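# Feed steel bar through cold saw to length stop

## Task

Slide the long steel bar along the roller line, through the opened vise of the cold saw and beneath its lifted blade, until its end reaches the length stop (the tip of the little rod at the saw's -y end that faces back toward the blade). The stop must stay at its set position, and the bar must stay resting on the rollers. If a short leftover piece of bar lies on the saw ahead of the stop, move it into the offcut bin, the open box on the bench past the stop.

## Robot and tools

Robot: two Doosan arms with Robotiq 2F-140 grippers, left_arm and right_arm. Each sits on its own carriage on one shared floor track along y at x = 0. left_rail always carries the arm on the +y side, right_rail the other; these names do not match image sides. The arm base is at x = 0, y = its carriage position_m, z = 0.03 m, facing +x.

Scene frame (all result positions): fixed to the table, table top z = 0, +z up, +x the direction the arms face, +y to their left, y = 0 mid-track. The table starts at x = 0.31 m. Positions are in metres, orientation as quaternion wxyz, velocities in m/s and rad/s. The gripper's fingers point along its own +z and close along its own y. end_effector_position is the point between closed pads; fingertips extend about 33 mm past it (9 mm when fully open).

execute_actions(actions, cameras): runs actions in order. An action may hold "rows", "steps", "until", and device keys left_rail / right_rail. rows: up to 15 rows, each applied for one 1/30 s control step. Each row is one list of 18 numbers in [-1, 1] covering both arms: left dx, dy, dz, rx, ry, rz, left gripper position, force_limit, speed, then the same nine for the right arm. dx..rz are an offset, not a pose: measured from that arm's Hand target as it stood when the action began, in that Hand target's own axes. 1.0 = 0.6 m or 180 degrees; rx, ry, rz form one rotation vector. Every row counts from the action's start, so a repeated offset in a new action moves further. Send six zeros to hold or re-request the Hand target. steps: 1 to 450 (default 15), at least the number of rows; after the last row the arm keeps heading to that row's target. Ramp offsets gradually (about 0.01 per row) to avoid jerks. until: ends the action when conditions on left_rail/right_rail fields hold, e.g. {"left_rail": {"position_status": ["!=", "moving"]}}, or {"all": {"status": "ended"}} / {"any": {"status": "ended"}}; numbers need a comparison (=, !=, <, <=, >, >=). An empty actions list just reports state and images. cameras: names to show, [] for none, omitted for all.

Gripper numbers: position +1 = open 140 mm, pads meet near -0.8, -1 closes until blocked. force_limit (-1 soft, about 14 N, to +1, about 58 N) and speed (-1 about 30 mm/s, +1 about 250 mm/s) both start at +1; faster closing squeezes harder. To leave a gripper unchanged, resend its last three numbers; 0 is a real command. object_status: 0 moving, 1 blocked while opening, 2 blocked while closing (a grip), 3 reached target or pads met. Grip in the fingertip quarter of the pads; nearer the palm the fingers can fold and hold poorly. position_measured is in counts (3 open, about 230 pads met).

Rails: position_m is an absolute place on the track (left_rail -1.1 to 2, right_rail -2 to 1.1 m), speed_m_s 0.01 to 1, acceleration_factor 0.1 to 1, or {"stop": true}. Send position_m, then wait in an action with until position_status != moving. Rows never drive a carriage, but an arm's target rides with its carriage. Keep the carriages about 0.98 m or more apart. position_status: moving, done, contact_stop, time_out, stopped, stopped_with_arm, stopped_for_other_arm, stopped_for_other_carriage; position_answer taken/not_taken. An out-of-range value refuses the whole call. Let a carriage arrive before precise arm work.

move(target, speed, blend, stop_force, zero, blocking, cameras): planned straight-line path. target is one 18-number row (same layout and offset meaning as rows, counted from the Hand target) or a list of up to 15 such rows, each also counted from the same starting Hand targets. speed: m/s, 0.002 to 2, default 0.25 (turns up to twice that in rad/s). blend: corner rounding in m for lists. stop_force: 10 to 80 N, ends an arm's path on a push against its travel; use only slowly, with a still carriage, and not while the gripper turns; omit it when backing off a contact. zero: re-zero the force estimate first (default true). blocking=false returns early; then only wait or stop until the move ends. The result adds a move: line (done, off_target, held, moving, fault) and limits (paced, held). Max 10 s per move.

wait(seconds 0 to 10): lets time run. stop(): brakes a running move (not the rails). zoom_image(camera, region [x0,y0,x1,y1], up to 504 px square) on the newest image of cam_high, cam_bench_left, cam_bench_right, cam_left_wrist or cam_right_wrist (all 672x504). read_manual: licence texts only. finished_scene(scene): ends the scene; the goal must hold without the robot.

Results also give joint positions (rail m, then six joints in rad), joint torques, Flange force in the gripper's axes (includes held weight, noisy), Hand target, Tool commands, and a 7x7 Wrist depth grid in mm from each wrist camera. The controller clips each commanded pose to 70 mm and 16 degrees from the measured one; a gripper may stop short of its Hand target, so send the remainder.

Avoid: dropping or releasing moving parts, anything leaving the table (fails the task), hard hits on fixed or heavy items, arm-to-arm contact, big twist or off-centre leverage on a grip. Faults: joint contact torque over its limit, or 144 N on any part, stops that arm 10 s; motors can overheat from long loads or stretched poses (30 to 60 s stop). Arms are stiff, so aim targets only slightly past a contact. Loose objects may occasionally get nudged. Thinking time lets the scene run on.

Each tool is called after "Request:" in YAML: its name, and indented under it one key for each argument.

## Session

Request:
execute_actions:
  actions: []

Scene clock: 0.00 s.
left_arm: end_effector_position=(+0.6600, +1.9450, +0.4937) position_measured=3 object_status=3 end_effector_quat_wxyz=(+0.000, +1.000, +0.000, +0.000) | right_arm: end_effector_position=(+0.6600, -0.5853, +0.4937) position_measured=3 object_status=3 end_effector_quat_wxyz=(+0.000, +1.000, +0.000, +0.000)
Joint positions: left_arm=[1.946 -0.053 0.164 1.35 0 1.628 1.518] | right_arm=[-0.585 -0.053 0.164 1.35 0 1.628 1.518]
Joint velocities: within noise
Joint torques (N m): no reading
Flange force (N): no reading
Wrist depth (mm): cam_left_wrist=[- - 342 - - - 359 / 336 336 336 334 337 333 362 / - - 383 471 - 438 397 / 399 138 404 - - 148 126 / - 122 - - - - 114 / 1611 2194 741 731 741 - 763 / 1759 1888 781 750 776 847 -] | cam_right_wrist=[555 350 556 563 546 349 564 / 585 369 585 593 605 371 596 / 415 391 623 626 610 463 633 / 398 141 657 672 405 150 408 / 109 692 690 705 715 711 116 / 749 749 715 680 767 745 - / 812 820 772 764 774 - -]
Hand target: left_arm +0.6600, +1.9450, +0.4937; +0.000, +1.000, +0.000, +0.000 | right_arm +0.6600, -0.5853, +0.4937; +0.000, +1.000, +0.000, +0.000
Tool commands: left_gripper/position=+1.0 left_gripper/force_limit=+1.0 left_gripper/speed=+1.0 right_gripper/position=+1.0 right_gripper/force_limit=+1.0 right_gripper/speed=+1.0
left_rail: position_m=1.946 position_status=done
right_rail: position_m=-0.585 position_status=done

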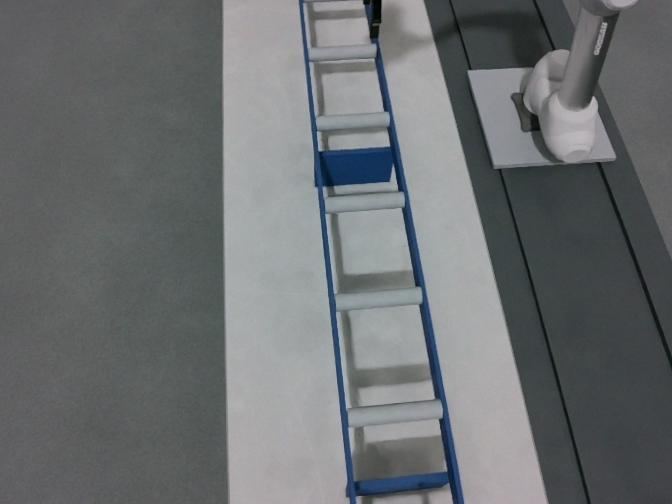

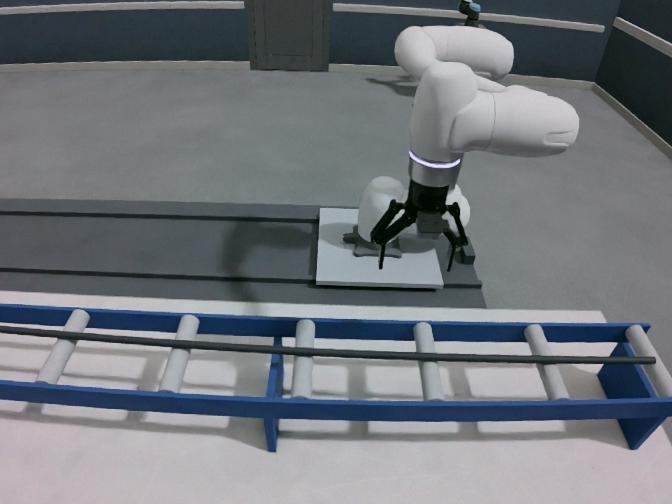

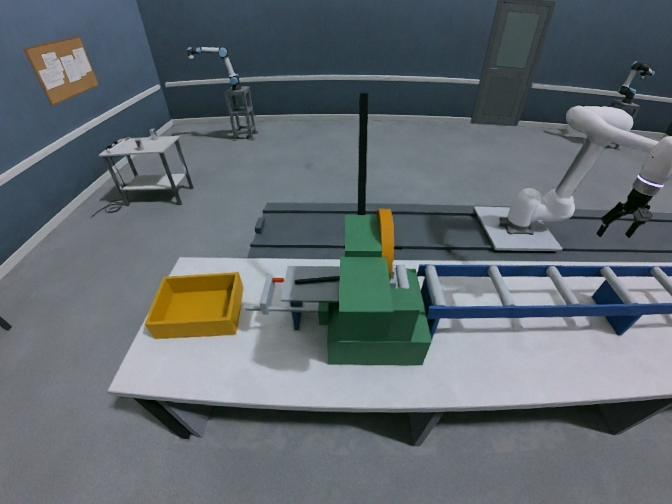

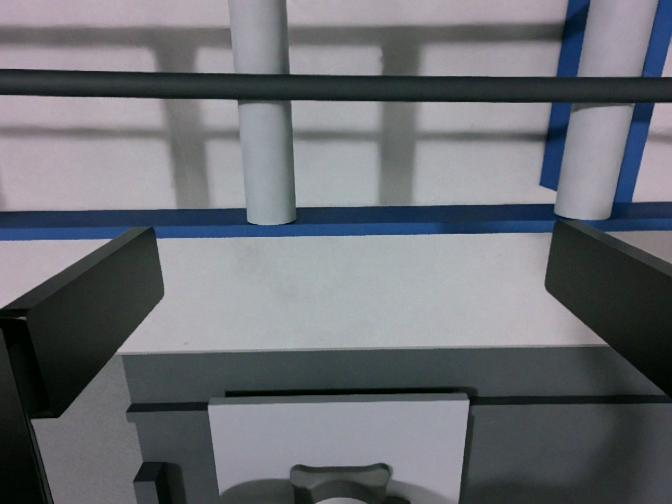

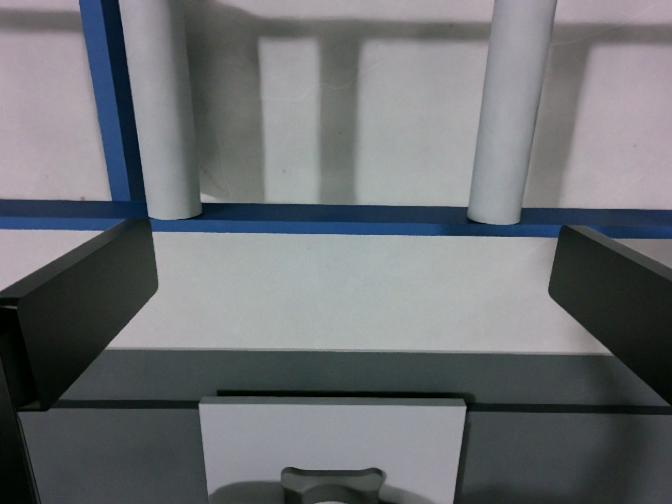

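Request:
move:
  target: [0,0,0,0,0,-0.4999,-0.1,0,0,-0.683,0.275,-0.21,0.1525,0.1525,-0.4817,-0.1,0,0]
  speed: 0.4
  cameras: ["cam_right_wrist","cam_bench_right"]

Scene clock: 10.50 s.
left_arm: end_effector_position=(+0.6600, +1.9450, +0.4937) position_measured=141 object_status=3 end_effector_quat_wxyz=(+0.000, +0.707, +0.707, +0.000) | right_arm: end_effector_position=(+0.2502, -0.7502, +0.6197) position_measured=141 object_status=3 end_effector_quat_wxyz=(-0.213, +0.676, +0.673, +0.213)
Joint positions: left_arm=[1.946 -0.053 0.164 1.35 0 1.628 -0.053] | right_arm=[-0.585 -1.039 -0.188 1.579 0.387 2.257 -0.865]
Joint torques (N m): left_arm=[-2.2 -56.43 -41.23 4.28 -0.49 0.11] | right_arm=[2.41 -19.63 -41.9 4.87 1.38 -0.03]
Flange force (N): left_arm=[3.3 -2.2 -1.5] | right_arm=[-2.1 -6.7 3.2]
Wrist depth (mm): cam_left_wrist=[592 591 - - 327 356 589 / 597 588 363 350 354 363 586 / 626 - 399 655 378 421 588 / 638 660 136 678 138 415 - / - 90 113 662 406 - 86 / - - - 455 442 - 79 / - - - - - - -] | cam_right_wrist=[1756 909 398 888 902 659 923 / 1730 868 489 549 859 700 602 / 1569 493 537 587 850 868 610 / 800 507 139 754 143 772 777 / - 90 115 769 127 95 91 / - 76 702 702 720 - - / - - - 690 698 - -]
Hand target: left_arm +0.6600, +1.9450, +0.4937; +0.000, +0.707, +0.707, +0.000 | right_arm +0.2502, -0.7503, +0.6197; -0.213, +0.676, +0.673, +0.213
Off the commanded pose: left_arm 0.000 m, 0 deg | right_arm 0.000 m, 0 deg.
left_rail: position_m=1.946 position_status=done
right_rail: position_m=-0.585 position_status=done
move: done
Images, in order (width x height): cam_bench_right 672x504, cam_right_wrist 672x504.

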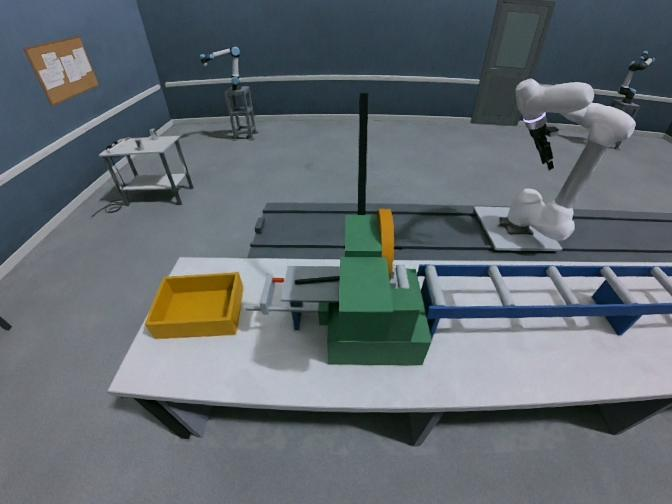

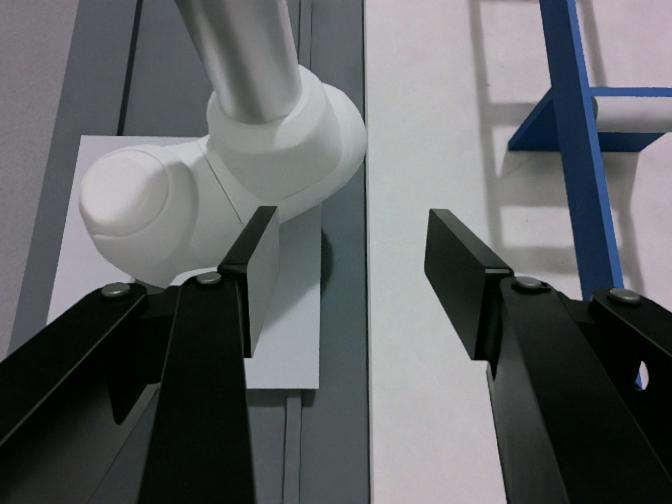

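Request:
move:
  target: [0,0,0,0,0,0,-0.1,0,0,0.362,-0.083,0.2535,0,0,0,-0.1,0,0]
  speed: 0.3
  cameras: []

Request:
execute_actions:
  actions:
    - {"right_rail":{"position_m":-1.3},"left_rail":{"position_m":1.1},"steps":200,"until":{"all":{"status":"ended"}}}
  cameras: ["cam_left_wrist","cam_bench_right","cam_high"]

Scene clock: 18.73 s.
left_arm: end_effector_position=(+0.6600, +1.9450, +0.4937) position_measured=141 object_status=3 end_effector_quat_wxyz=(+0.000, +0.707, +0.707, +0.000) | right_arm: end_effector_position=(+0.2013, -0.4849, +0.6200) position_measured=141 object_status=3 end_effector_quat_wxyz=(-0.213, +0.676, +0.673, +0.213)
Joint positions: left_arm=[1.946 -0.053 0.164 1.35 0 1.628 -0.053] | right_arm=[-0.585 -0.583 -0.529 1.783 0.616 2.159 -0.3]
Joint torques (N m): left_arm=[-2.12 -57.11 -41.6 4.45 -0.55 0] | right_arm=[3.24 15.79 -40.15 4.7 0.71 0.17]
Flange force (N): left_arm=[3.1 -1.7 -1.1] | right_arm=[-11.7 -10.8 -3.6]
Wrist depth (mm): cam_left_wrist=[- - - - 333 346 558 / - - 359 358 357 369 - / - - 399 - 371 423 - / 636 - 136 - 138 405 672 / - 90 113 674 406 - 83 / - - - 454 443 - 79 / - - - - - - -] | cam_right_wrist=[1756 - - - - - 912 / 298 345 1032 - - 909 623 / 326 354 - - 823 823 820 / 1489 394 139 528 142 779 619 / - 90 115 567 125 95 92 / - 76 512 684 - - - / - - 661 663 - - -]
Hand target: left_arm +0.6600, +1.9450, +0.4937; +0.000, +0.707, +0.707, +0.000 | right_arm +0.2013, -0.4849, +0.6200; -0.213, +0.676, +0.673, +0.213
Off the commanded pose: left_arm 0.000 m, 0 deg | right_arm 0.000 m, 0 deg.
left_rail: position_m=1.946 position_status=done
right_rail: position_m=-0.585 position_status=done
move: done
No camera images: "cameras" was empty.

Scene clock: 20.60 s.
left_arm: end_effector_position=(+0.6600, +1.0997, +0.4937) position_measured=141 object_status=3 end_effector_quat_wxyz=(+0.000, +0.707, +0.707, +0.000) | right_arm: end_effector_position=(+0.2013, -1.2001, +0.6200) position_measured=141 object_status=3 end_effector_quat_wxyz=(-0.213, +0.676, +0.673, +0.213) end_effector_velocity=(+0.000, -0.001, +0.000) end_effector_angular_velocity=(+0.000, +0.000, +0.000)
Joint positions: left_arm=[1.1 -0.053 0.164 1.35 0 1.628 -0.053] | right_arm=[-1.3 -0.583 -0.529 1.783 0.616 2.159 -0.3]
Joint velocities: left_arm=[within noise] | right_arm=[-0.001 0 0 -0.001 0 0 0]
Joint torques (N m): left_arm=[-2.57 -56.55 -41.56 4.42 -0.58 -0.02] | right_arm=[2.44 15.74 -40.34 4.72 0.62 -0.16]
Flange force (N): left_arm=[4.2 -2.7 -1.3] | right_arm=[-8.1 -8.4 -1.1]
Wrist depth (mm): cam_left_wrist=[- 580 - - 330 369 559 / - 580 408 - 342 381 - / 602 680 - 372 377 389 655 / 640 - 136 - 139 424 - / - 90 113 - - - 86 / - - - 487 - - 79 / - - - 502 - - -] | cam_right_wrist=[1769 - - 905 923 - 657 / 300 382 878 868 862 868 847 / 325 358 835 835 814 - 616 / 1509 388 139 544 142 774 587 / - 90 115 544 126 95 91 / - 76 515 686 726 - - / - - 661 667 - - -]
Hand target: left_arm +0.6600, +1.0996, +0.4937; +0.000, +0.707, +0.707, +0.000 | right_arm +0.2013, -1.2001, +0.6200; -0.213, +0.676, +0.673, +0.213
Tool commands: left_gripper/position=-0.1 left_gripper/force_limit=+0.0 left_gripper/speed=+0.0 right_gripper/position=-0.1 right_gripper/force_limit=+0.0 right_gripper/speed=+0.0
Off the commanded pose: left_arm 0.000 m, 0 deg | right_arm 0.000 m, 0 deg.
left_rail: position_m=1.100 position_status=done
right_rail: position_m=-1.300 position_status=done
Images, in order (width x height): cam_high 672x504, cam_bench_right 672x504, cam_left_wrist 672x504.

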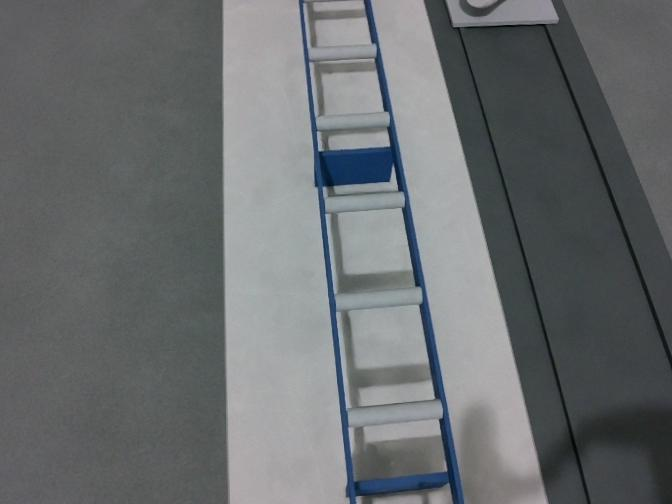

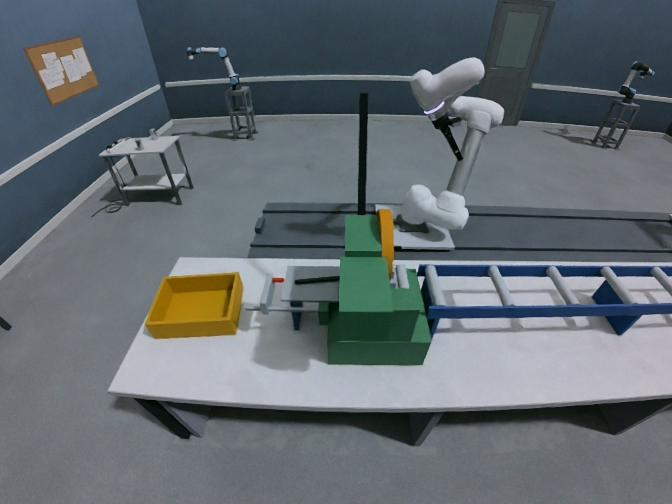

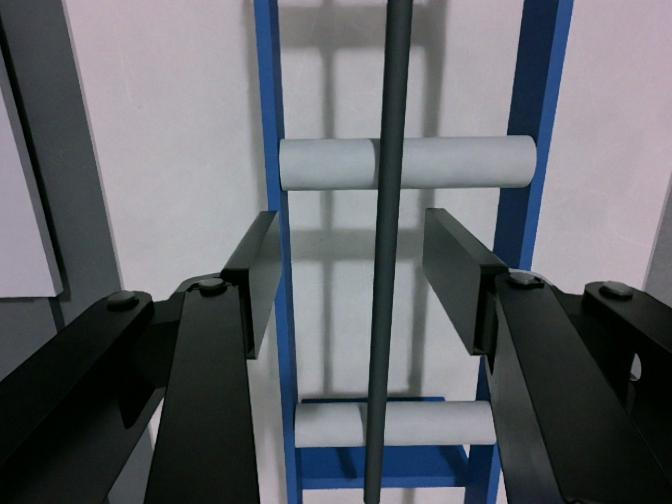

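Request:
execute_actions:
  actions:
    - {"right_rail":{"position_m":-2.0},"left_rail":{"position_m":2.0},"steps":200,"until":{"all":{"status":"ended"}}}
  cameras: ["cam_bench_right"]

Request:
move:
  target:
    - [0.2333,0,0,0,0,0,-0.1,0,0,-0.292,0.083,-0.164,0,0,0,-0.1,0,0]
    - [0.2333,0.1,0.13,0,0,0,-0.1,0,0,-0.2235,0.858,0.0835,0,0,0,-0.1,0,0]
  blend: [0.08,0]
  speed: 0.3
  cameras: ["cam_left_wrist","cam_right_wrist","cam_bench_left"]

Scene clock: 39.90 s.
left_arm: end_effector_position=(+0.6600, +1.9991, +0.4937) position_measured=141 object_status=3 end_effector_quat_wxyz=(+0.000, +0.707, +0.707, +0.000) | right_arm: end_effector_position=(+0.2013, -1.9001, +0.6200) position_measured=141 object_status=3 end_effector_quat_wxyz=(-0.213, +0.676, +0.673, +0.213)
Joint positions: left_arm=[2 -0.053 0.164 1.35 0 1.628 -0.053] | right_arm=[-2 -0.583 -0.529 1.783 0.616 2.159 -0.3]
Joint torques (N m): left_arm=[-1.66 -56.43 -41.53 4.38 -0.52 0.03] | right_arm=[2.32 16.33 -40.15 4.71 0.65 -0.03]
Flange force (N): left_arm=[2.8 -2.8 -1.4] | right_arm=[-7.6 -9.1 -1.0]
Wrist depth (mm): cam_left_wrist=[558 - - - 331 366 - / 594 - 370 373 373 376 - / 626 619 401 381 368 393 - / 633 - 136 - 138 413 - / - 90 113 - - - 86 / - - - 487 446 - 79 / - - - - - - -] | cam_right_wrist=[1783 898 - - 938 865 686 / 300 847 - 888 853 641 597 / 324 355 414 859 829 717 618 / 1538 395 139 546 141 118 626 / - 90 115 542 126 95 92 / - 76 517 711 - - - / - - 663 654 - - -]
Hand target: left_arm +0.6600, +1.9992, +0.4937; +0.000, +0.707, +0.707, +0.000 | right_arm +0.2013, -1.9001, +0.6200; -0.213, +0.676, +0.673, +0.213
Tool commands: left_gripper/position=-0.1 left_gripper/force_limit=+0.0 left_gripper/speed=+0.0 right_gripper/position=-0.1 right_gripper/force_limit=+0.0 right_gripper/speed=+0.0
Off the commanded pose: left_arm 0.000 m, 0 deg | right_arm 0.000 m, 0 deg.
left_rail: position_m=2.000 position_status=done
right_rail: position_m=-2.000 position_status=done
Images, in order (width x height): cam_bench_right 672x504.

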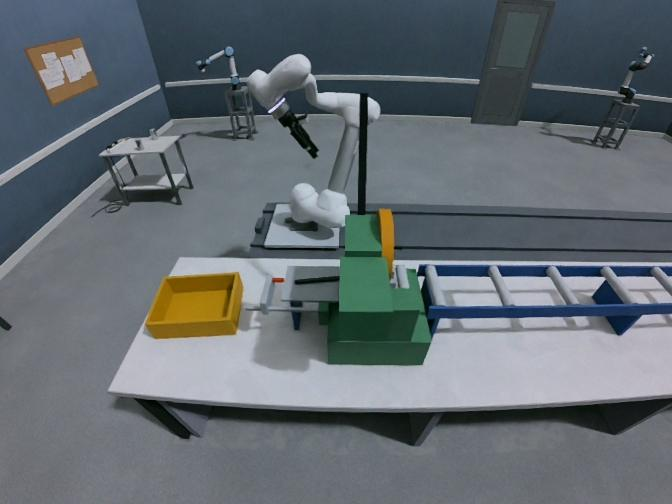

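Scene clock: 42.77 s.
left_arm: end_effector_position=(+0.7200, +2.1392, +0.4156) position_measured=141 object_status=3 end_effector_quat_wxyz=(+0.000, +0.707, +0.707, +0.000) | right_arm: end_effector_position=(+0.7157, -1.9830, +0.5014) position_measured=141 object_status=3 end_effector_quat_wxyz=(-0.213, +0.676, +0.673, +0.213)
Joint positions: left_arm=[2 0.144 0.285 1.338 0 1.518 0.145] | right_arm=[-2 -0.286 0.288 1.288 0.593 1.727 -0.236]
Joint torques (N m): left_arm=[-2.55 -69.96 -41.57 4.28 -0.54 -0.08] | right_arm=[2.48 -73.3 -43.32 5.26 0.53 -0.14]
Flange force (N): left_arm=[3.5 -1.2 -1.3] | right_arm=[-3.6 -1.4 0.1]
Wrist depth (mm): cam_left_wrist=[- 291 - 260 515 308 - / - 291 - 271 526 303 - / 530 314 - 282 - 318 541 / - - 135 303 138 332 1380 / - 90 113 343 346 - 83 / - - 651 347 - - 79 / - - - 642 - - -] | cam_right_wrist=[757 500 485 469 478 491 1681 / - 690 496 440 509 520 1559 / - 684 493 433 435 503 1538 / 659 661 139 400 144 663 1401 / - 90 115 392 384 95 92 / - 76 599 603 605 - - / - - 584 567 578 - -]
Hand target: left_arm +0.7200, +2.1393, +0.4157; +0.000, +0.707, +0.707, +0.000 | right_arm +0.7157, -1.9829, +0.5014; -0.213, +0.676, +0.673, +0.213
Off the commanded pose: left_arm 0.000 m, 0 deg | right_arm 0.000 m, 0 deg.
left_rail: position_m=2.000 position_status=done
right_rail: position_m=-2.000 position_status=done
move: done
Images, in order (width x height): cam_bench_left 672x504, cam_left_wrist 672x504, cam_right_wrist 672x504.

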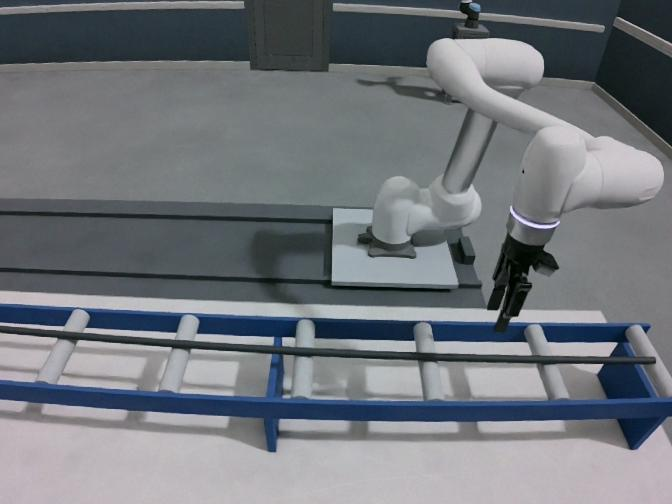

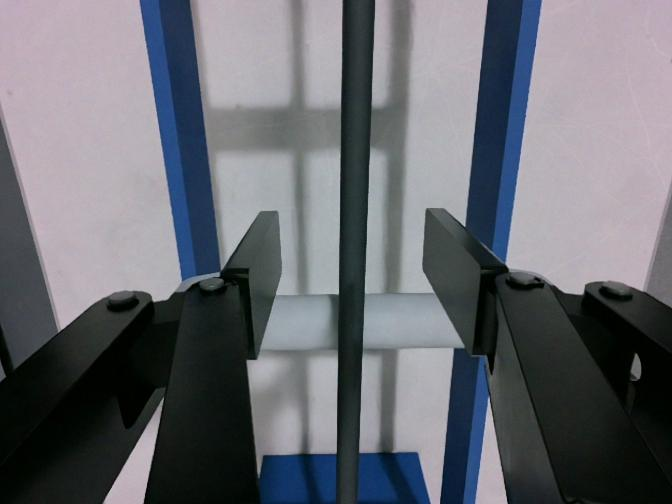

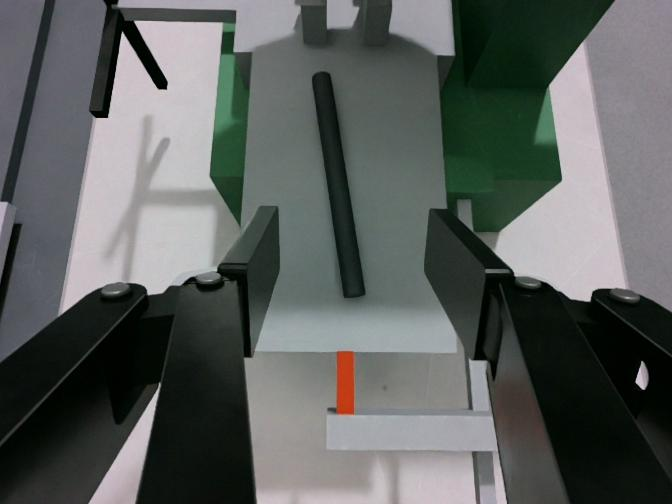

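Request:
execute_actions:
  actions:
    - {"left_rail":{"position_m":0.82},"rows":[[0,0,0,0,0,0,-0.1,0,0,0,0,0,0,0,0,-0.1,0,0]],"steps":1}
  cameras: []

Request:
move:
  target: [0,0,0,0,0,0,-0.1,0,0,-0.0422,0.0045,0.2275,0.0223,-0.0556,-0.0386,-0.1,0,0]
  cameras: ["cam_left_wrist","cam_right_wrist"]

Scene clock: 68.30 s.
left_arm: end_effector_position=(+0.7200, +0.9596, +0.4156) position_measured=141 object_status=3 end_effector_quat_wxyz=(+0.000, +0.707, +0.707, +0.000) | right_arm: end_effector_position=(+0.7157, -1.9829, +0.5014) position_measured=141 object_status=3 end_effector_quat_wxyz=(-0.213, +0.676, +0.673, +0.213)
Joint positions: left_arm=[0.82 0.144 0.285 1.338 0 1.518 0.145] | right_arm=[-2 -0.286 0.288 1.288 0.592 1.727 -0.236]
Joint torques (N m): left_arm=[-1.9 -70.01 -41.83 4.47 -0.69 0] | right_arm=[2.83 -72.15 -44.05 5.2 0.54 -0.05]
Flange force (N): left_arm=[2.0 -1.1 -1.0] | right_arm=[-3.8 -5.1 0.9]
Wrist depth (mm): cam_left_wrist=[- 282 491 245 - 307 - / - 294 - 276 - 336 - / - 307 - 287 - 306 - / - - 135 311 138 323 - / - 90 113 361 361 - 86 / - - 502 357 502 - 79 / - - - 483 - - -] | cam_right_wrist=[762 501 476 466 480 446 1601 / 729 690 501 444 457 516 1559 / - 665 495 425 433 507 1528 / 682 659 139 403 144 676 1401 / - 90 114 389 384 95 92 / - 76 599 605 611 - - / - - - 581 - - -]
Hand target: left_arm +0.7200, +0.9596, +0.4157; +0.000, +0.707, +0.707, +0.000 | right_arm +0.7157, -1.9829, +0.5014; -0.213, +0.676, +0.673, +0.213
Off the commanded pose: left_arm 0.000 m, 0 deg | right_arm 0.000 m, 0 deg.
left_rail: position_m=0.820 position_status=done
right_rail: position_m=-2.000 position_status=done
No camera images: "cameras" was empty.

Scene clock: 69.33 s.
left_arm: end_effector_position=(+0.7200, +0.9594, +0.4157) position_measured=141 object_status=3 end_effector_quat_wxyz=(+0.000, +0.707, +0.707, +0.000) | right_arm: end_effector_position=(+0.7185, -1.9253, +0.3751) position_measured=141 object_status=3 end_effector_quat_wxyz=(-0.164, +0.642, +0.736, +0.142)
Joint positions: left_arm=[0.82 0.144 0.285 1.338 0 1.518 0.145] | right_arm=[-2 -0.134 0.31 1.434 0.421 1.527 -0.317]
Joint torques (N m): left_arm=[-1.62 -68.84 -41.71 4.44 -0.56 -0.16] | right_arm=[3.16 -74.09 -43.84 4.97 0.35 -0.03]
Flange force (N): left_arm=[2.4 -3.2 -1.1] | right_arm=[-4.0 -5.2 1.0]
Wrist depth (mm): cam_left_wrist=[492 281 - 249 - 302 509 / 515 296 513 269 - 315 - / 543 531 - - - 315 - / - 561 135 304 138 116 - / - 90 111 324 359 - 83 / - - 525 358 504 - 79 / - - - 493 - - -] | cam_right_wrist=[540 545 285 283 285 287 351 / 535 532 279 279 280 284 347 / 523 526 274 275 275 283 363 / 515 515 140 269 161 295 525 / - 90 115 265 264 95 91 / - 76 264 263 264 - - / - - - 267 301 - -]
Hand target: left_arm +0.7200, +0.9594, +0.4157; +0.000, +0.707, +0.707, +0.000 | right_arm +0.7185, -1.9253, +0.3751; -0.164, +0.642, +0.736, +0.142
Off the commanded pose: left_arm 0.000 m, 0 deg | right_arm 0.000 m, 0 deg.
left_rail: position_m=0.820 position_status=done
right_rail: position_m=-2.000 position_status=done
move: done
Images, in order (width x height): cam_left_wrist 672x504, cam_right_wrist 672x504.

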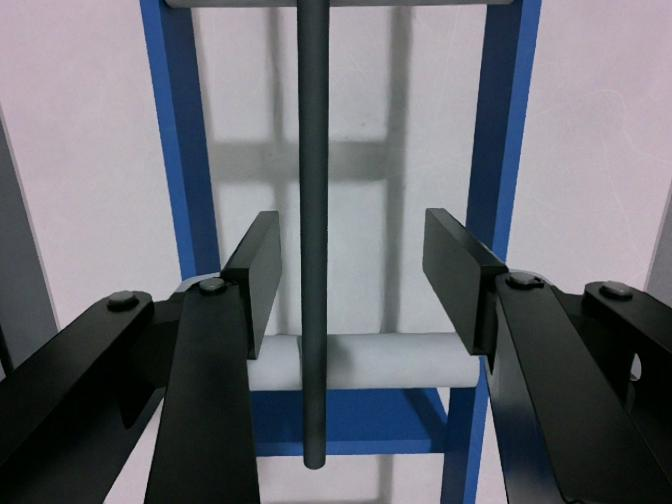

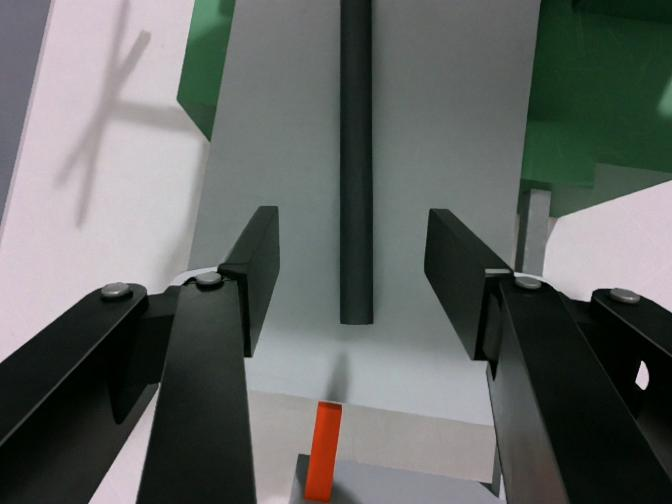

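Request:
move:
  target: [0,-0.035,0.2215,0,0,0,-0.1,0,0,0,0.0108,0.1667,0,0,0,-0.1,0,0]
  speed: 0.12
  cameras: ["cam_left_wrist","cam_right_wrist"]

Scene clock: 77.83 s.
left_arm: end_effector_position=(+0.6990, +0.9594, +0.2828) position_measured=141 object_status=3 end_effector_quat_wxyz=(+0.000, +0.707, +0.707, +0.000) | right_arm: end_effector_position=(+0.7190, -1.8824, +0.2845) position_measured=141 object_status=3 end_effector_quat_wxyz=(-0.164, +0.642, +0.736, +0.142)
Joint positions: left_arm=[0.82 0.148 0.289 1.575 0 1.278 0.149] | right_arm=[-2 -0.076 0.344 1.556 0.437 1.362 -0.33]
Joint torques (N m): left_arm=[-2.27 -68.22 -40.3 4.18 -0.57 -0.01] | right_arm=[2.55 -76.38 -42.18 4.84 0.62 -0.09]
Flange force (N): left_arm=[2.9 -2.5 -1.3] | right_arm=[-3.3 -3.6 0.5]
Wrist depth (mm): cam_left_wrist=[161 186 - 135 383 - 200 / 384 197 378 142 - - 202 / 416 196 - 150 411 - 210 / - 194 118 160 138 258 211 / - 90 112 171 - - 83 / - - - 182 - - 79 / - - - 232 240 - -] | cam_right_wrist=[446 248 188 174 189 189 253 / 438 185 185 172 186 186 191 / 429 181 181 168 183 183 188 / 426 178 140 165 163 180 204 / - 90 115 175 175 95 91 / - 76 173 160 174 - - / - - - 170 172 - -]
Hand target: left_arm +0.6990, +0.9594, +0.2828; +0.000, +0.707, +0.707, +0.000 | right_arm +0.7190, -1.8824, +0.2845; -0.164, +0.642, +0.736, +0.142
Off the commanded pose: left_arm 0.000 m, 0 deg | right_arm 0.000 m, 0 deg.
left_rail: position_m=0.820 position_status=done
right_rail: position_m=-2.000 position_status=done
move: done
Images, in order (width x height): cam_left_wrist 672x504, cam_right_wrist 672x504.

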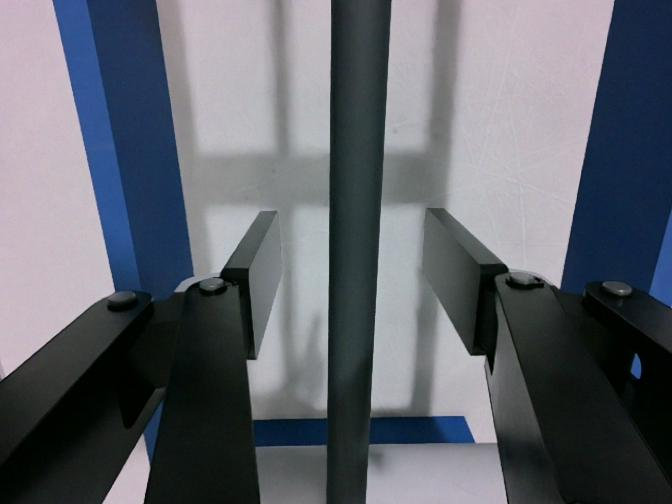

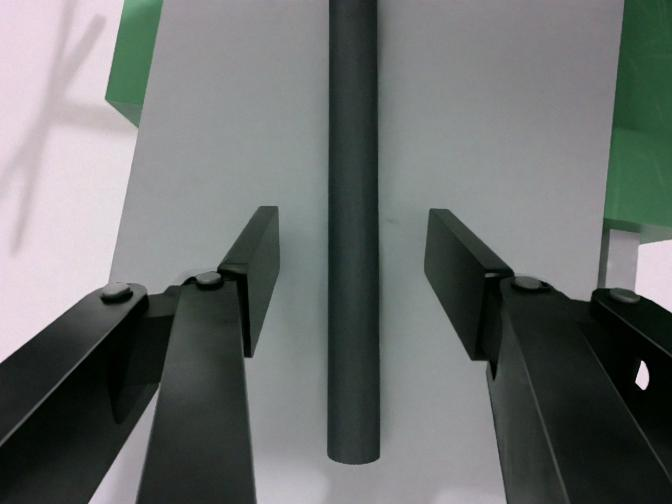

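Request:
execute_actions:
  actions:
    - {"rows":[[0,0,0,0,0,0,-1,-0.6,-1,0,0,0,0,0,0,-1,0,-1]],"steps":80}
  cameras: ["cam_right_wrist"]

Request:
move:
  target: [0,0.0333,0,0,0,0,-1,-0.6,-1,0.035,0,-0.0755,0,0,0,-1,0,-1]
  speed: 0.05
  cameras: ["cam_right_wrist","cam_left_wrist"]

Scene clock: 83.00 s.
left_arm: end_effector_position=(+0.6990, +0.9594, +0.2827) position_measured=200 object_status=2 end_effector_quat_wxyz=(+0.000, +0.707, +0.707, +0.000) | right_arm: end_effector_position=(+0.7190, -1.8824, +0.2845) position_measured=203 object_status=2 end_effector_quat_wxyz=(-0.164, +0.642, +0.736, +0.142)
Joint positions: left_arm=[0.82 0.148 0.289 1.575 0 1.278 0.149] | right_arm=[-2 -0.076 0.344 1.556 0.437 1.362 -0.33]
Joint torques (N m): left_arm=[-0.49 -65.34 -33.3 4.53 2.75 -0.33] | right_arm=[5.62 -66.17 -34.54 4.8 0.07 0.36]
Flange force (N): left_arm=[2.3 5.9 -5.6] | right_arm=[-1.7 -3.8 -14.6]
Wrist depth (mm): cam_left_wrist=[- 187 - 136 - - 201 / - 187 - 142 - 415 201 / - 196 431 150 414 409 210 / - 196 441 157 424 - 211 / 460 - 89 169 - - 203 / - - - 181 - - - / - - - 192 - - -] | cam_right_wrist=[445 248 188 176 189 190 252 / 438 185 184 172 186 186 191 / 429 181 181 167 183 183 188 / 425 178 179 160 179 180 204 / 423 76 86 158 87 93 203 / - 67 - 155 - 76 69 / - 68 - - - - -]
Hand target: left_arm +0.6990, +0.9594, +0.2828; +0.000, +0.707, +0.707, +0.000 | right_arm +0.7190, -1.8824, +0.2845; -0.164, +0.642, +0.736, +0.142
Off the commanded pose: left_arm 0.000 m, 0 deg | right_arm 0.000 m, 0 deg.
left_rail: position_m=0.820 position_status=done
right_rail: position_m=-2.000 position_status=done
Images, in order (width x height): cam_right_wrist 672x504.

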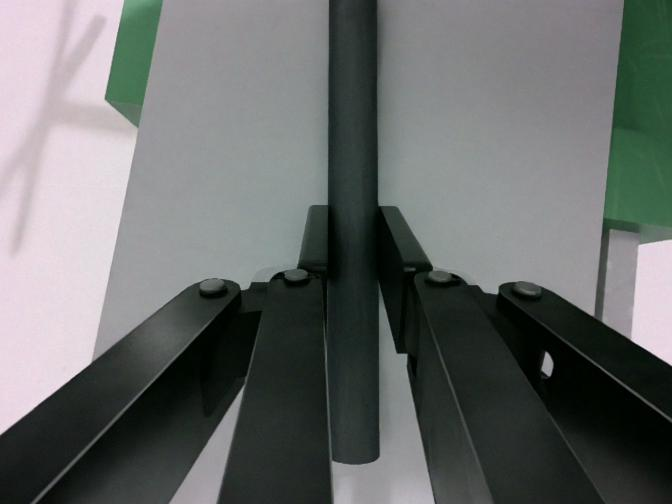

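Scene clock: 84.33 s.
left_arm: end_effector_position=(+0.7190, +0.9594, +0.2827) position_measured=201 object_status=0 end_effector_quat_wxyz=(+0.000, +0.707, +0.707, +0.000) | right_arm: end_effector_position=(+0.7191, -1.8826, +0.3344) position_measured=203 object_status=2 end_effector_quat_wxyz=(-0.164, +0.642, +0.736, +0.142)
Joint positions: left_arm=[0.82 0.144 0.319 1.534 0 1.288 0.145] | right_arm=[-2 -0.077 0.321 1.494 0.43 1.439 -0.294]
Joint torques (N m): left_arm=[-2.95 -66.59 -42.37 3.7 -4.13 -0.22] | right_arm=[2.39 -78.7 -46.13 5.98 1 -0.12]
Flange force (N): left_arm=[2.2 -12.1 -6.6] | right_arm=[-5.7 -4.4 6.7]
Wrist depth (mm): cam_left_wrist=[179 218 - 135 - - 182 / 169 383 - 142 - 222 182 / 177 224 - 150 - 410 183 / 185 238 - 158 - 238 192 / - 196 89 169 - - 195 / - - - 180 - - - / - - - 192 - - -] | cam_right_wrist=[500 492 240 173 241 243 305 / 487 488 237 170 236 238 301 / 481 478 232 166 233 234 296 / 475 474 230 159 230 231 336 / 474 75 86 157 87 93 479 / - 67 - 154 - 76 70 / - 68 - 217 - - -]
Hand target: left_arm +0.7190, +0.9594, +0.2828; +0.000, +0.707, +0.707, +0.000 | right_arm +0.7191, -1.8826, +0.3344; -0.164, +0.642, +0.736, +0.142
Off the commanded pose: left_arm 0.000 m, 0 deg | right_arm 0.000 m, 0 deg.
left_rail: position_m=0.820 position_status=done
right_rail: position_m=-2.000 position_status=done
move: done
Images, in order (width x height): cam_left_wrist 672x504, cam_right_wrist 672x504.

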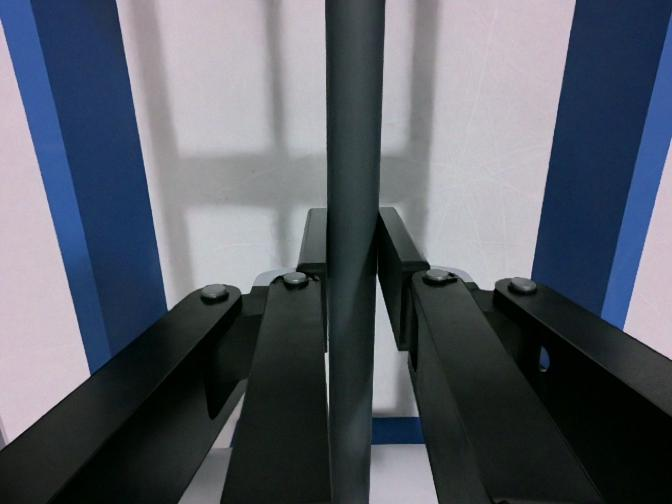

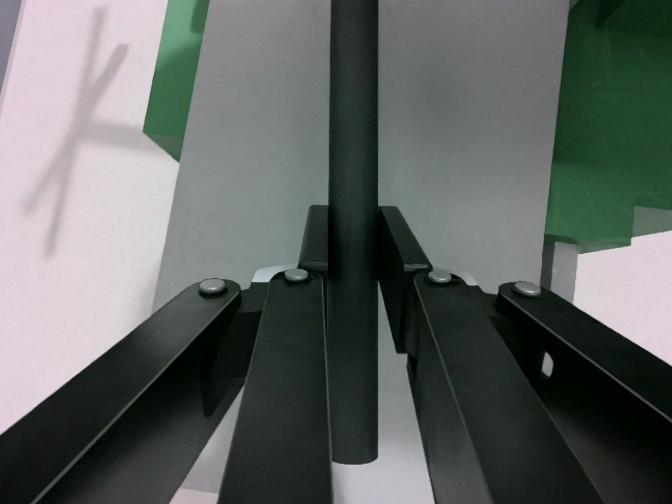

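Request:
move:
  target:
    - [0,0,0,0,0,0,-0.2,-0.6,-1,0.169,0,-0.3624,0,0,0,-1,0,-1]
    - [0,0,0,0,0,0,-0.2,-0.6,-1,-0.780,-0.171,-0.806,0,0,0,-1,0,-1]
  blend: [0.05,0]
  cameras: ["cam_left_wrist","cam_right_wrist","cam_bench_right"]

Scene clock: 93.27 s.
left_arm: end_effector_position=(+0.7190, +0.9594, +0.2827) position_measured=154 object_status=3 end_effector_quat_wxyz=(+0.000, +0.707, +0.707, +0.000) | right_arm: end_effector_position=(+0.7016, -2.5180, +0.5730) position_measured=203 object_status=2 end_effector_quat_wxyz=(-0.127, +0.650, +0.734, +0.154)
Joint positions: left_arm=[0.82 0.144 0.32 1.534 0 1.288 0.145] | right_arm=[-2 -0.785 0.922 0.035 0.444 2.415 -0.605]
Joint torques (N m): left_arm=[-1.6 -71.38 -40.3 4.17 -0.6 -0.06] | right_arm=[4.39 -120.99 -36.92 4.55 1.07 -0.39]
Flange force (N): left_arm=[1.8 -2.0 -1.4] | right_arm=[0.0 0.0 0.0]
Wrist depth (mm): cam_left_wrist=[179 216 - 135 - - 182 / 170 211 - 142 - - 182 / 177 211 - 150 - - 182 / 186 223 118 158 140 224 192 / - 89 108 171 - - 80 / - - - 181 - - - / - - - 232 240 - -] | cam_right_wrist=[680 702 715 752 742 767 1590 / - 700 - 220 729 - 1623 / 1401 709 698 182 720 729 1569 / 1393 711 694 156 143 740 1509 / 1376 76 86 137 87 93 1499 / - 67 - 127 - 76 69 / - 68 - 121 - - -]
Hand target: left_arm +0.7190, +0.9594, +0.2828; +0.000, +0.707, +0.707, +0.000 | right_arm +0.7031, -2.5194, +0.5744; -0.164, +0.642, +0.736, +0.142
Off the commanded pose: left_arm 0.000 m, 0 deg | right_arm 0.002 m, 5 deg.
left_rail: position_m=0.820 position_status=done
right_rail: position_m=-2.000 position_status=done
elbow stopped short (right arm): the move would have taken joint 4 (elbow) straighter than the controller allows.
move: off_target (right_arm); blend cut to 0 m at target 1
Images, in order (width x height): cam_bench_right 672x504, cam_left_wrist 672x504, cam_right_wrist 672x504.

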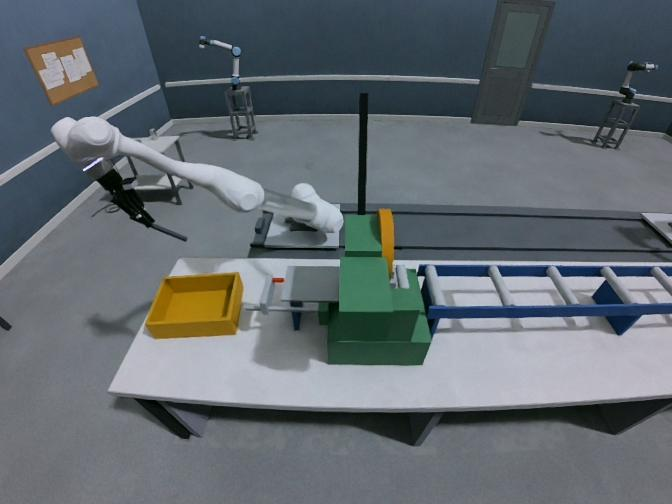

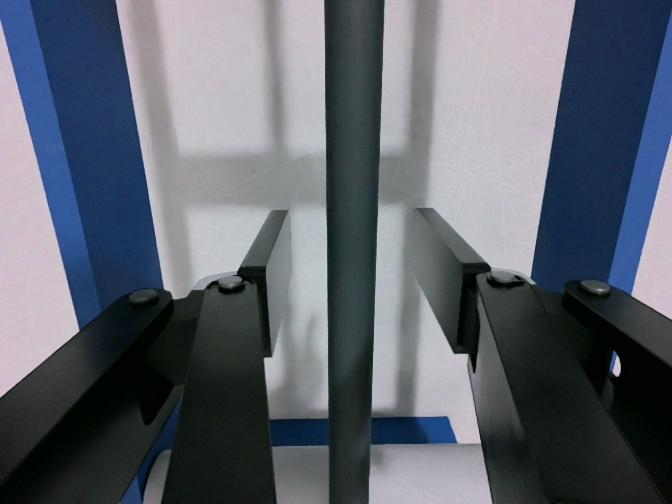

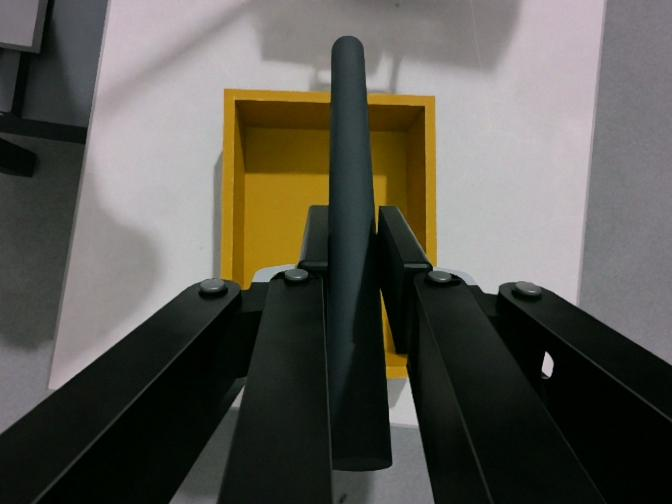

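Request:
move:
  target: [0,0,-0.2,0,0,0,-0.2,-0.6,-1,-0.199,0.005,0.504,0,0,0,-1,0,-1]
  speed: 0.2
  cameras: ["cam_left_wrist"]

Request:
execute_actions:
  actions:
    - {"left_rail":{"position_m":1.46},"rows":[[0,0,0,0,0,0,-0.2,-0.6,-1,0,0,0,0,0,0,-1,0,-1]],"steps":1}
  cameras: []

Request:
move:
  target: [0,0,0,0,0,0,-0.2,-0.6,-1,-0.1435,0,0.308,0,0,0,-1,0,-1]
  speed: 0.06
  cameras: ["cam_left_wrist","cam_right_wrist","cam_bench_right"]

Scene clock: 101.30 s.
left_arm: end_effector_position=(+0.7190, +0.9594, +0.4027) position_measured=154 object_status=3 end_effector_quat_wxyz=(+0.000, +0.707, +0.707, +0.000) | right_arm: end_effector_position=(+0.7030, -2.4993, +0.2500) position_measured=203 object_status=2 end_effector_quat_wxyz=(-0.164, +0.642, +0.736, +0.142)
Joint positions: left_arm=[0.82 0.144 0.285 1.362 0 1.495 0.145] | right_arm=[-2 -0.76 0.728 1.011 0.271 1.746 -0.895]
Joint torques (N m): left_arm=[-2.52 -68.85 -41.48 4.36 -0.79 -0.05] | right_arm=[2.75 -117.48 -44.46 5.48 1.93 -0.06]
Flange force (N): left_arm=[3.2 -2.6 -1.9] | right_arm=[-4.3 -2.5 5.9]
Wrist depth (mm): cam_left_wrist=[- 288 - 237 - 287 497 / - 284 - - 535 310 - / - 517 - 267 527 316 - / - - 138 272 140 317 - / - 89 111 314 - - 86 / - - 345 345 - - - / - - - 443 - - -] | cam_right_wrist=[410 - 394 246 405 346 417 / 400 393 398 227 400 358 404 / 395 406 - 181 378 357 402 / 388 400 - 156 143 329 392 / 383 76 86 137 87 93 393 / - 67 - 127 - 76 69 / - 68 - 122 - - -]
Hand target: left_arm +0.7190, +0.9594, +0.4028; +0.000, +0.707, +0.707, +0.000 | right_arm +0.7030, -2.4993, +0.2499; -0.164, +0.642, +0.736, +0.142
Off the commanded pose: left_arm 0.000 m, 0 deg | right_arm 0.000 m, 0 deg.
left_rail: position_m=0.820 position_status=done
right_rail: position_m=-2.000 position_status=done
move: done
Images, in order (width x height): cam_left_wrist 672x504.

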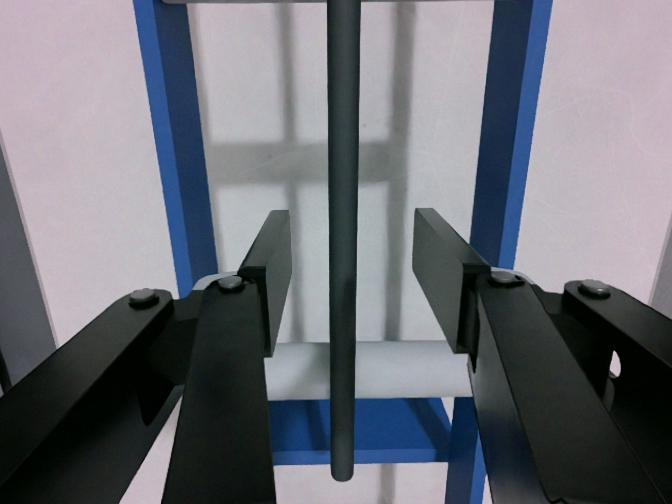

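Scene clock: 102.97 s.
left_arm: end_effector_position=(+0.7190, +1.5993, +0.4028) position_measured=154 object_status=3 end_effector_quat_wxyz=(+0.000, +0.707, +0.707, +0.000) | right_arm: end_effector_position=(+0.7030, -2.4993, +0.2499) position_measured=203 object_status=2 end_effector_quat_wxyz=(-0.164, +0.642, +0.736, +0.142)
Joint positions: left_arm=[1.46 0.144 0.285 1.362 0 1.495 0.145] | right_arm=[-2 -0.76 0.729 1.011 0.271 1.746 -0.895]
Joint torques (N m): left_arm=[-2.24 -69.43 -41.78 4.27 -0.56 -0.06] | right_arm=[2.51 -117.15 -44.96 5.5 1.88 -0.09]
Flange force (N): left_arm=[2.2 -2.2 -0.8] | right_arm=[-3.1 -3.7 7.5]
Wrist depth (mm): cam_left_wrist=[- 269 256 253 265 264 - / - 285 349 264 351 313 - / - 319 - 280 - 306 531 / - - 138 277 140 342 549 / - 89 108 589 - - 86 / - - - 354 - - - / - - - - - - -] | cam_right_wrist=[405 409 373 241 - 345 418 / 402 394 388 218 403 384 411 / 395 394 394 184 397 354 402 / 389 399 386 156 390 327 275 / 385 76 86 138 88 93 390 / - 67 - 127 - 76 69 / - 68 - 121 - - -]
Hand target: left_arm +0.7190, +1.5994, +0.4028; +0.000, +0.707, +0.707, +0.000 | right_arm +0.7030, -2.4993, +0.2499; -0.164, +0.642, +0.736, +0.142
Off the commanded pose: left_arm 0.000 m, 0 deg | right_arm 0.000 m, 0 deg.
left_rail: position_m=1.460 position_status=done
right_rail: position_m=-2.000 position_status=done
No camera images: "cameras" was empty.

Scene clock: 106.67 s.
left_arm: end_effector_position=(+0.7190, +1.5994, +0.4028) position_measured=154 object_status=3 end_effector_quat_wxyz=(+0.000, +0.707, +0.707, +0.000) | right_arm: end_effector_position=(+0.7028, -2.4991, +0.0461) position_measured=203 object_status=2 end_effector_quat_wxyz=(-0.164, +0.642, +0.736, +0.142)
Joint positions: left_arm=[1.46 0.144 0.285 1.362 0 1.495 0.145] | right_arm=[-2 -0.76 0.842 1.188 0.268 1.466 -0.972]
Joint torques (N m): left_arm=[-2.01 -69.37 -41.36 4.3 -0.47 0.06] | right_arm=[2.77 -118.57 -39.95 4.7 0.91 0.02]
Flange force (N): left_arm=[2.3 -1.4 -1.5] | right_arm=[-0.6 -4.2 2.0]
Wrist depth (mm): cam_left_wrist=[- 263 257 253 264 267 - / - 309 353 265 352 309 514 / 521 310 514 265 522 340 - / - - 137 286 143 314 - / - 89 108 309 - - 86 / - - - 354 362 - - / - - - - - - -] | cam_right_wrist=[181 192 193 177 194 193 195 / 182 189 189 173 190 191 191 / - 186 185 168 187 188 190 / 181 182 183 161 184 185 185 / - 76 86 158 87 93 183 / - 67 - 154 - 76 69 / - 68 - 174 - - -]
Hand target: left_arm +0.7190, +1.5994, +0.4028; +0.000, +0.707, +0.707, +0.000 | right_arm +0.7028, -2.4991, +0.0461; -0.164, +0.642, +0.736, +0.142
Off the commanded pose: left_arm 0.000 m, 0 deg | right_arm 0.000 m, 0 deg.
left_rail: position_m=1.460 position_status=done
right_rail: position_m=-2.000 position_status=done
move: done
Images, in order (width x height): cam_bench_right 672x504, cam_left_wrist 672x504, cam_right_wrist 672x504.

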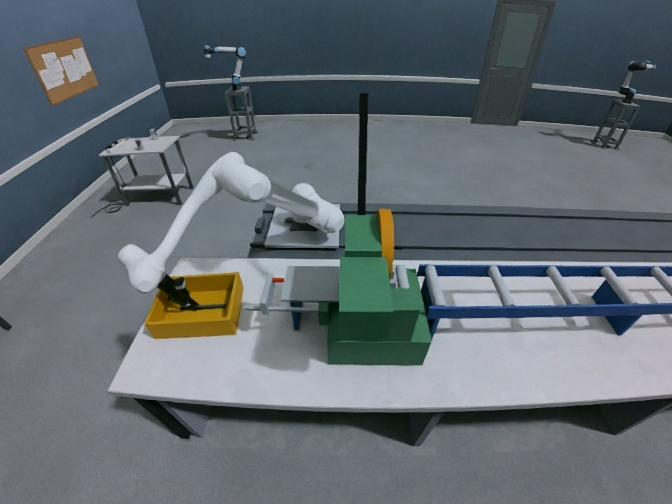

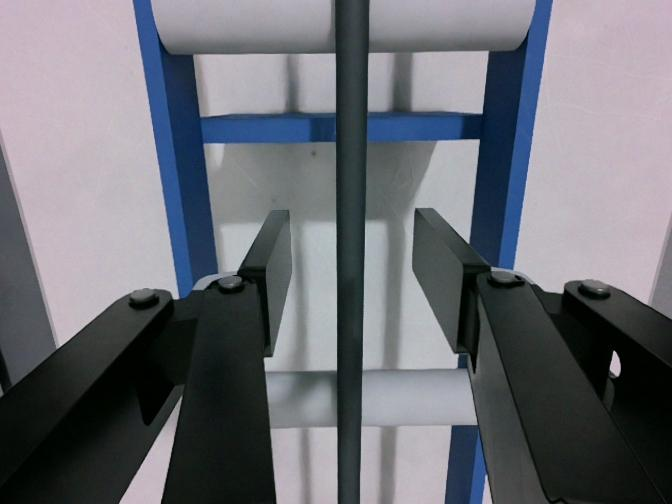

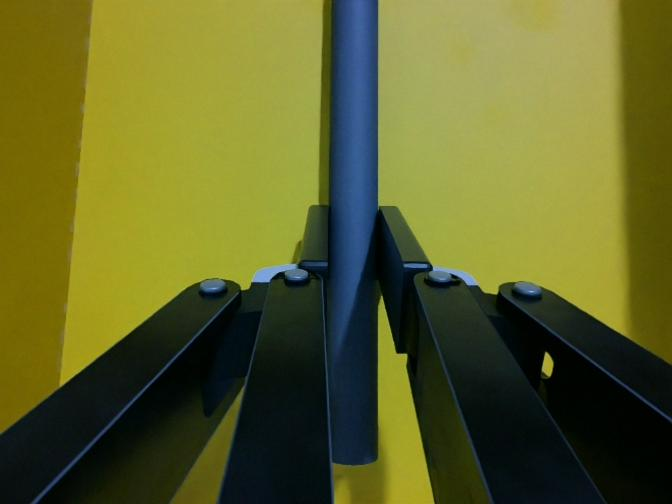

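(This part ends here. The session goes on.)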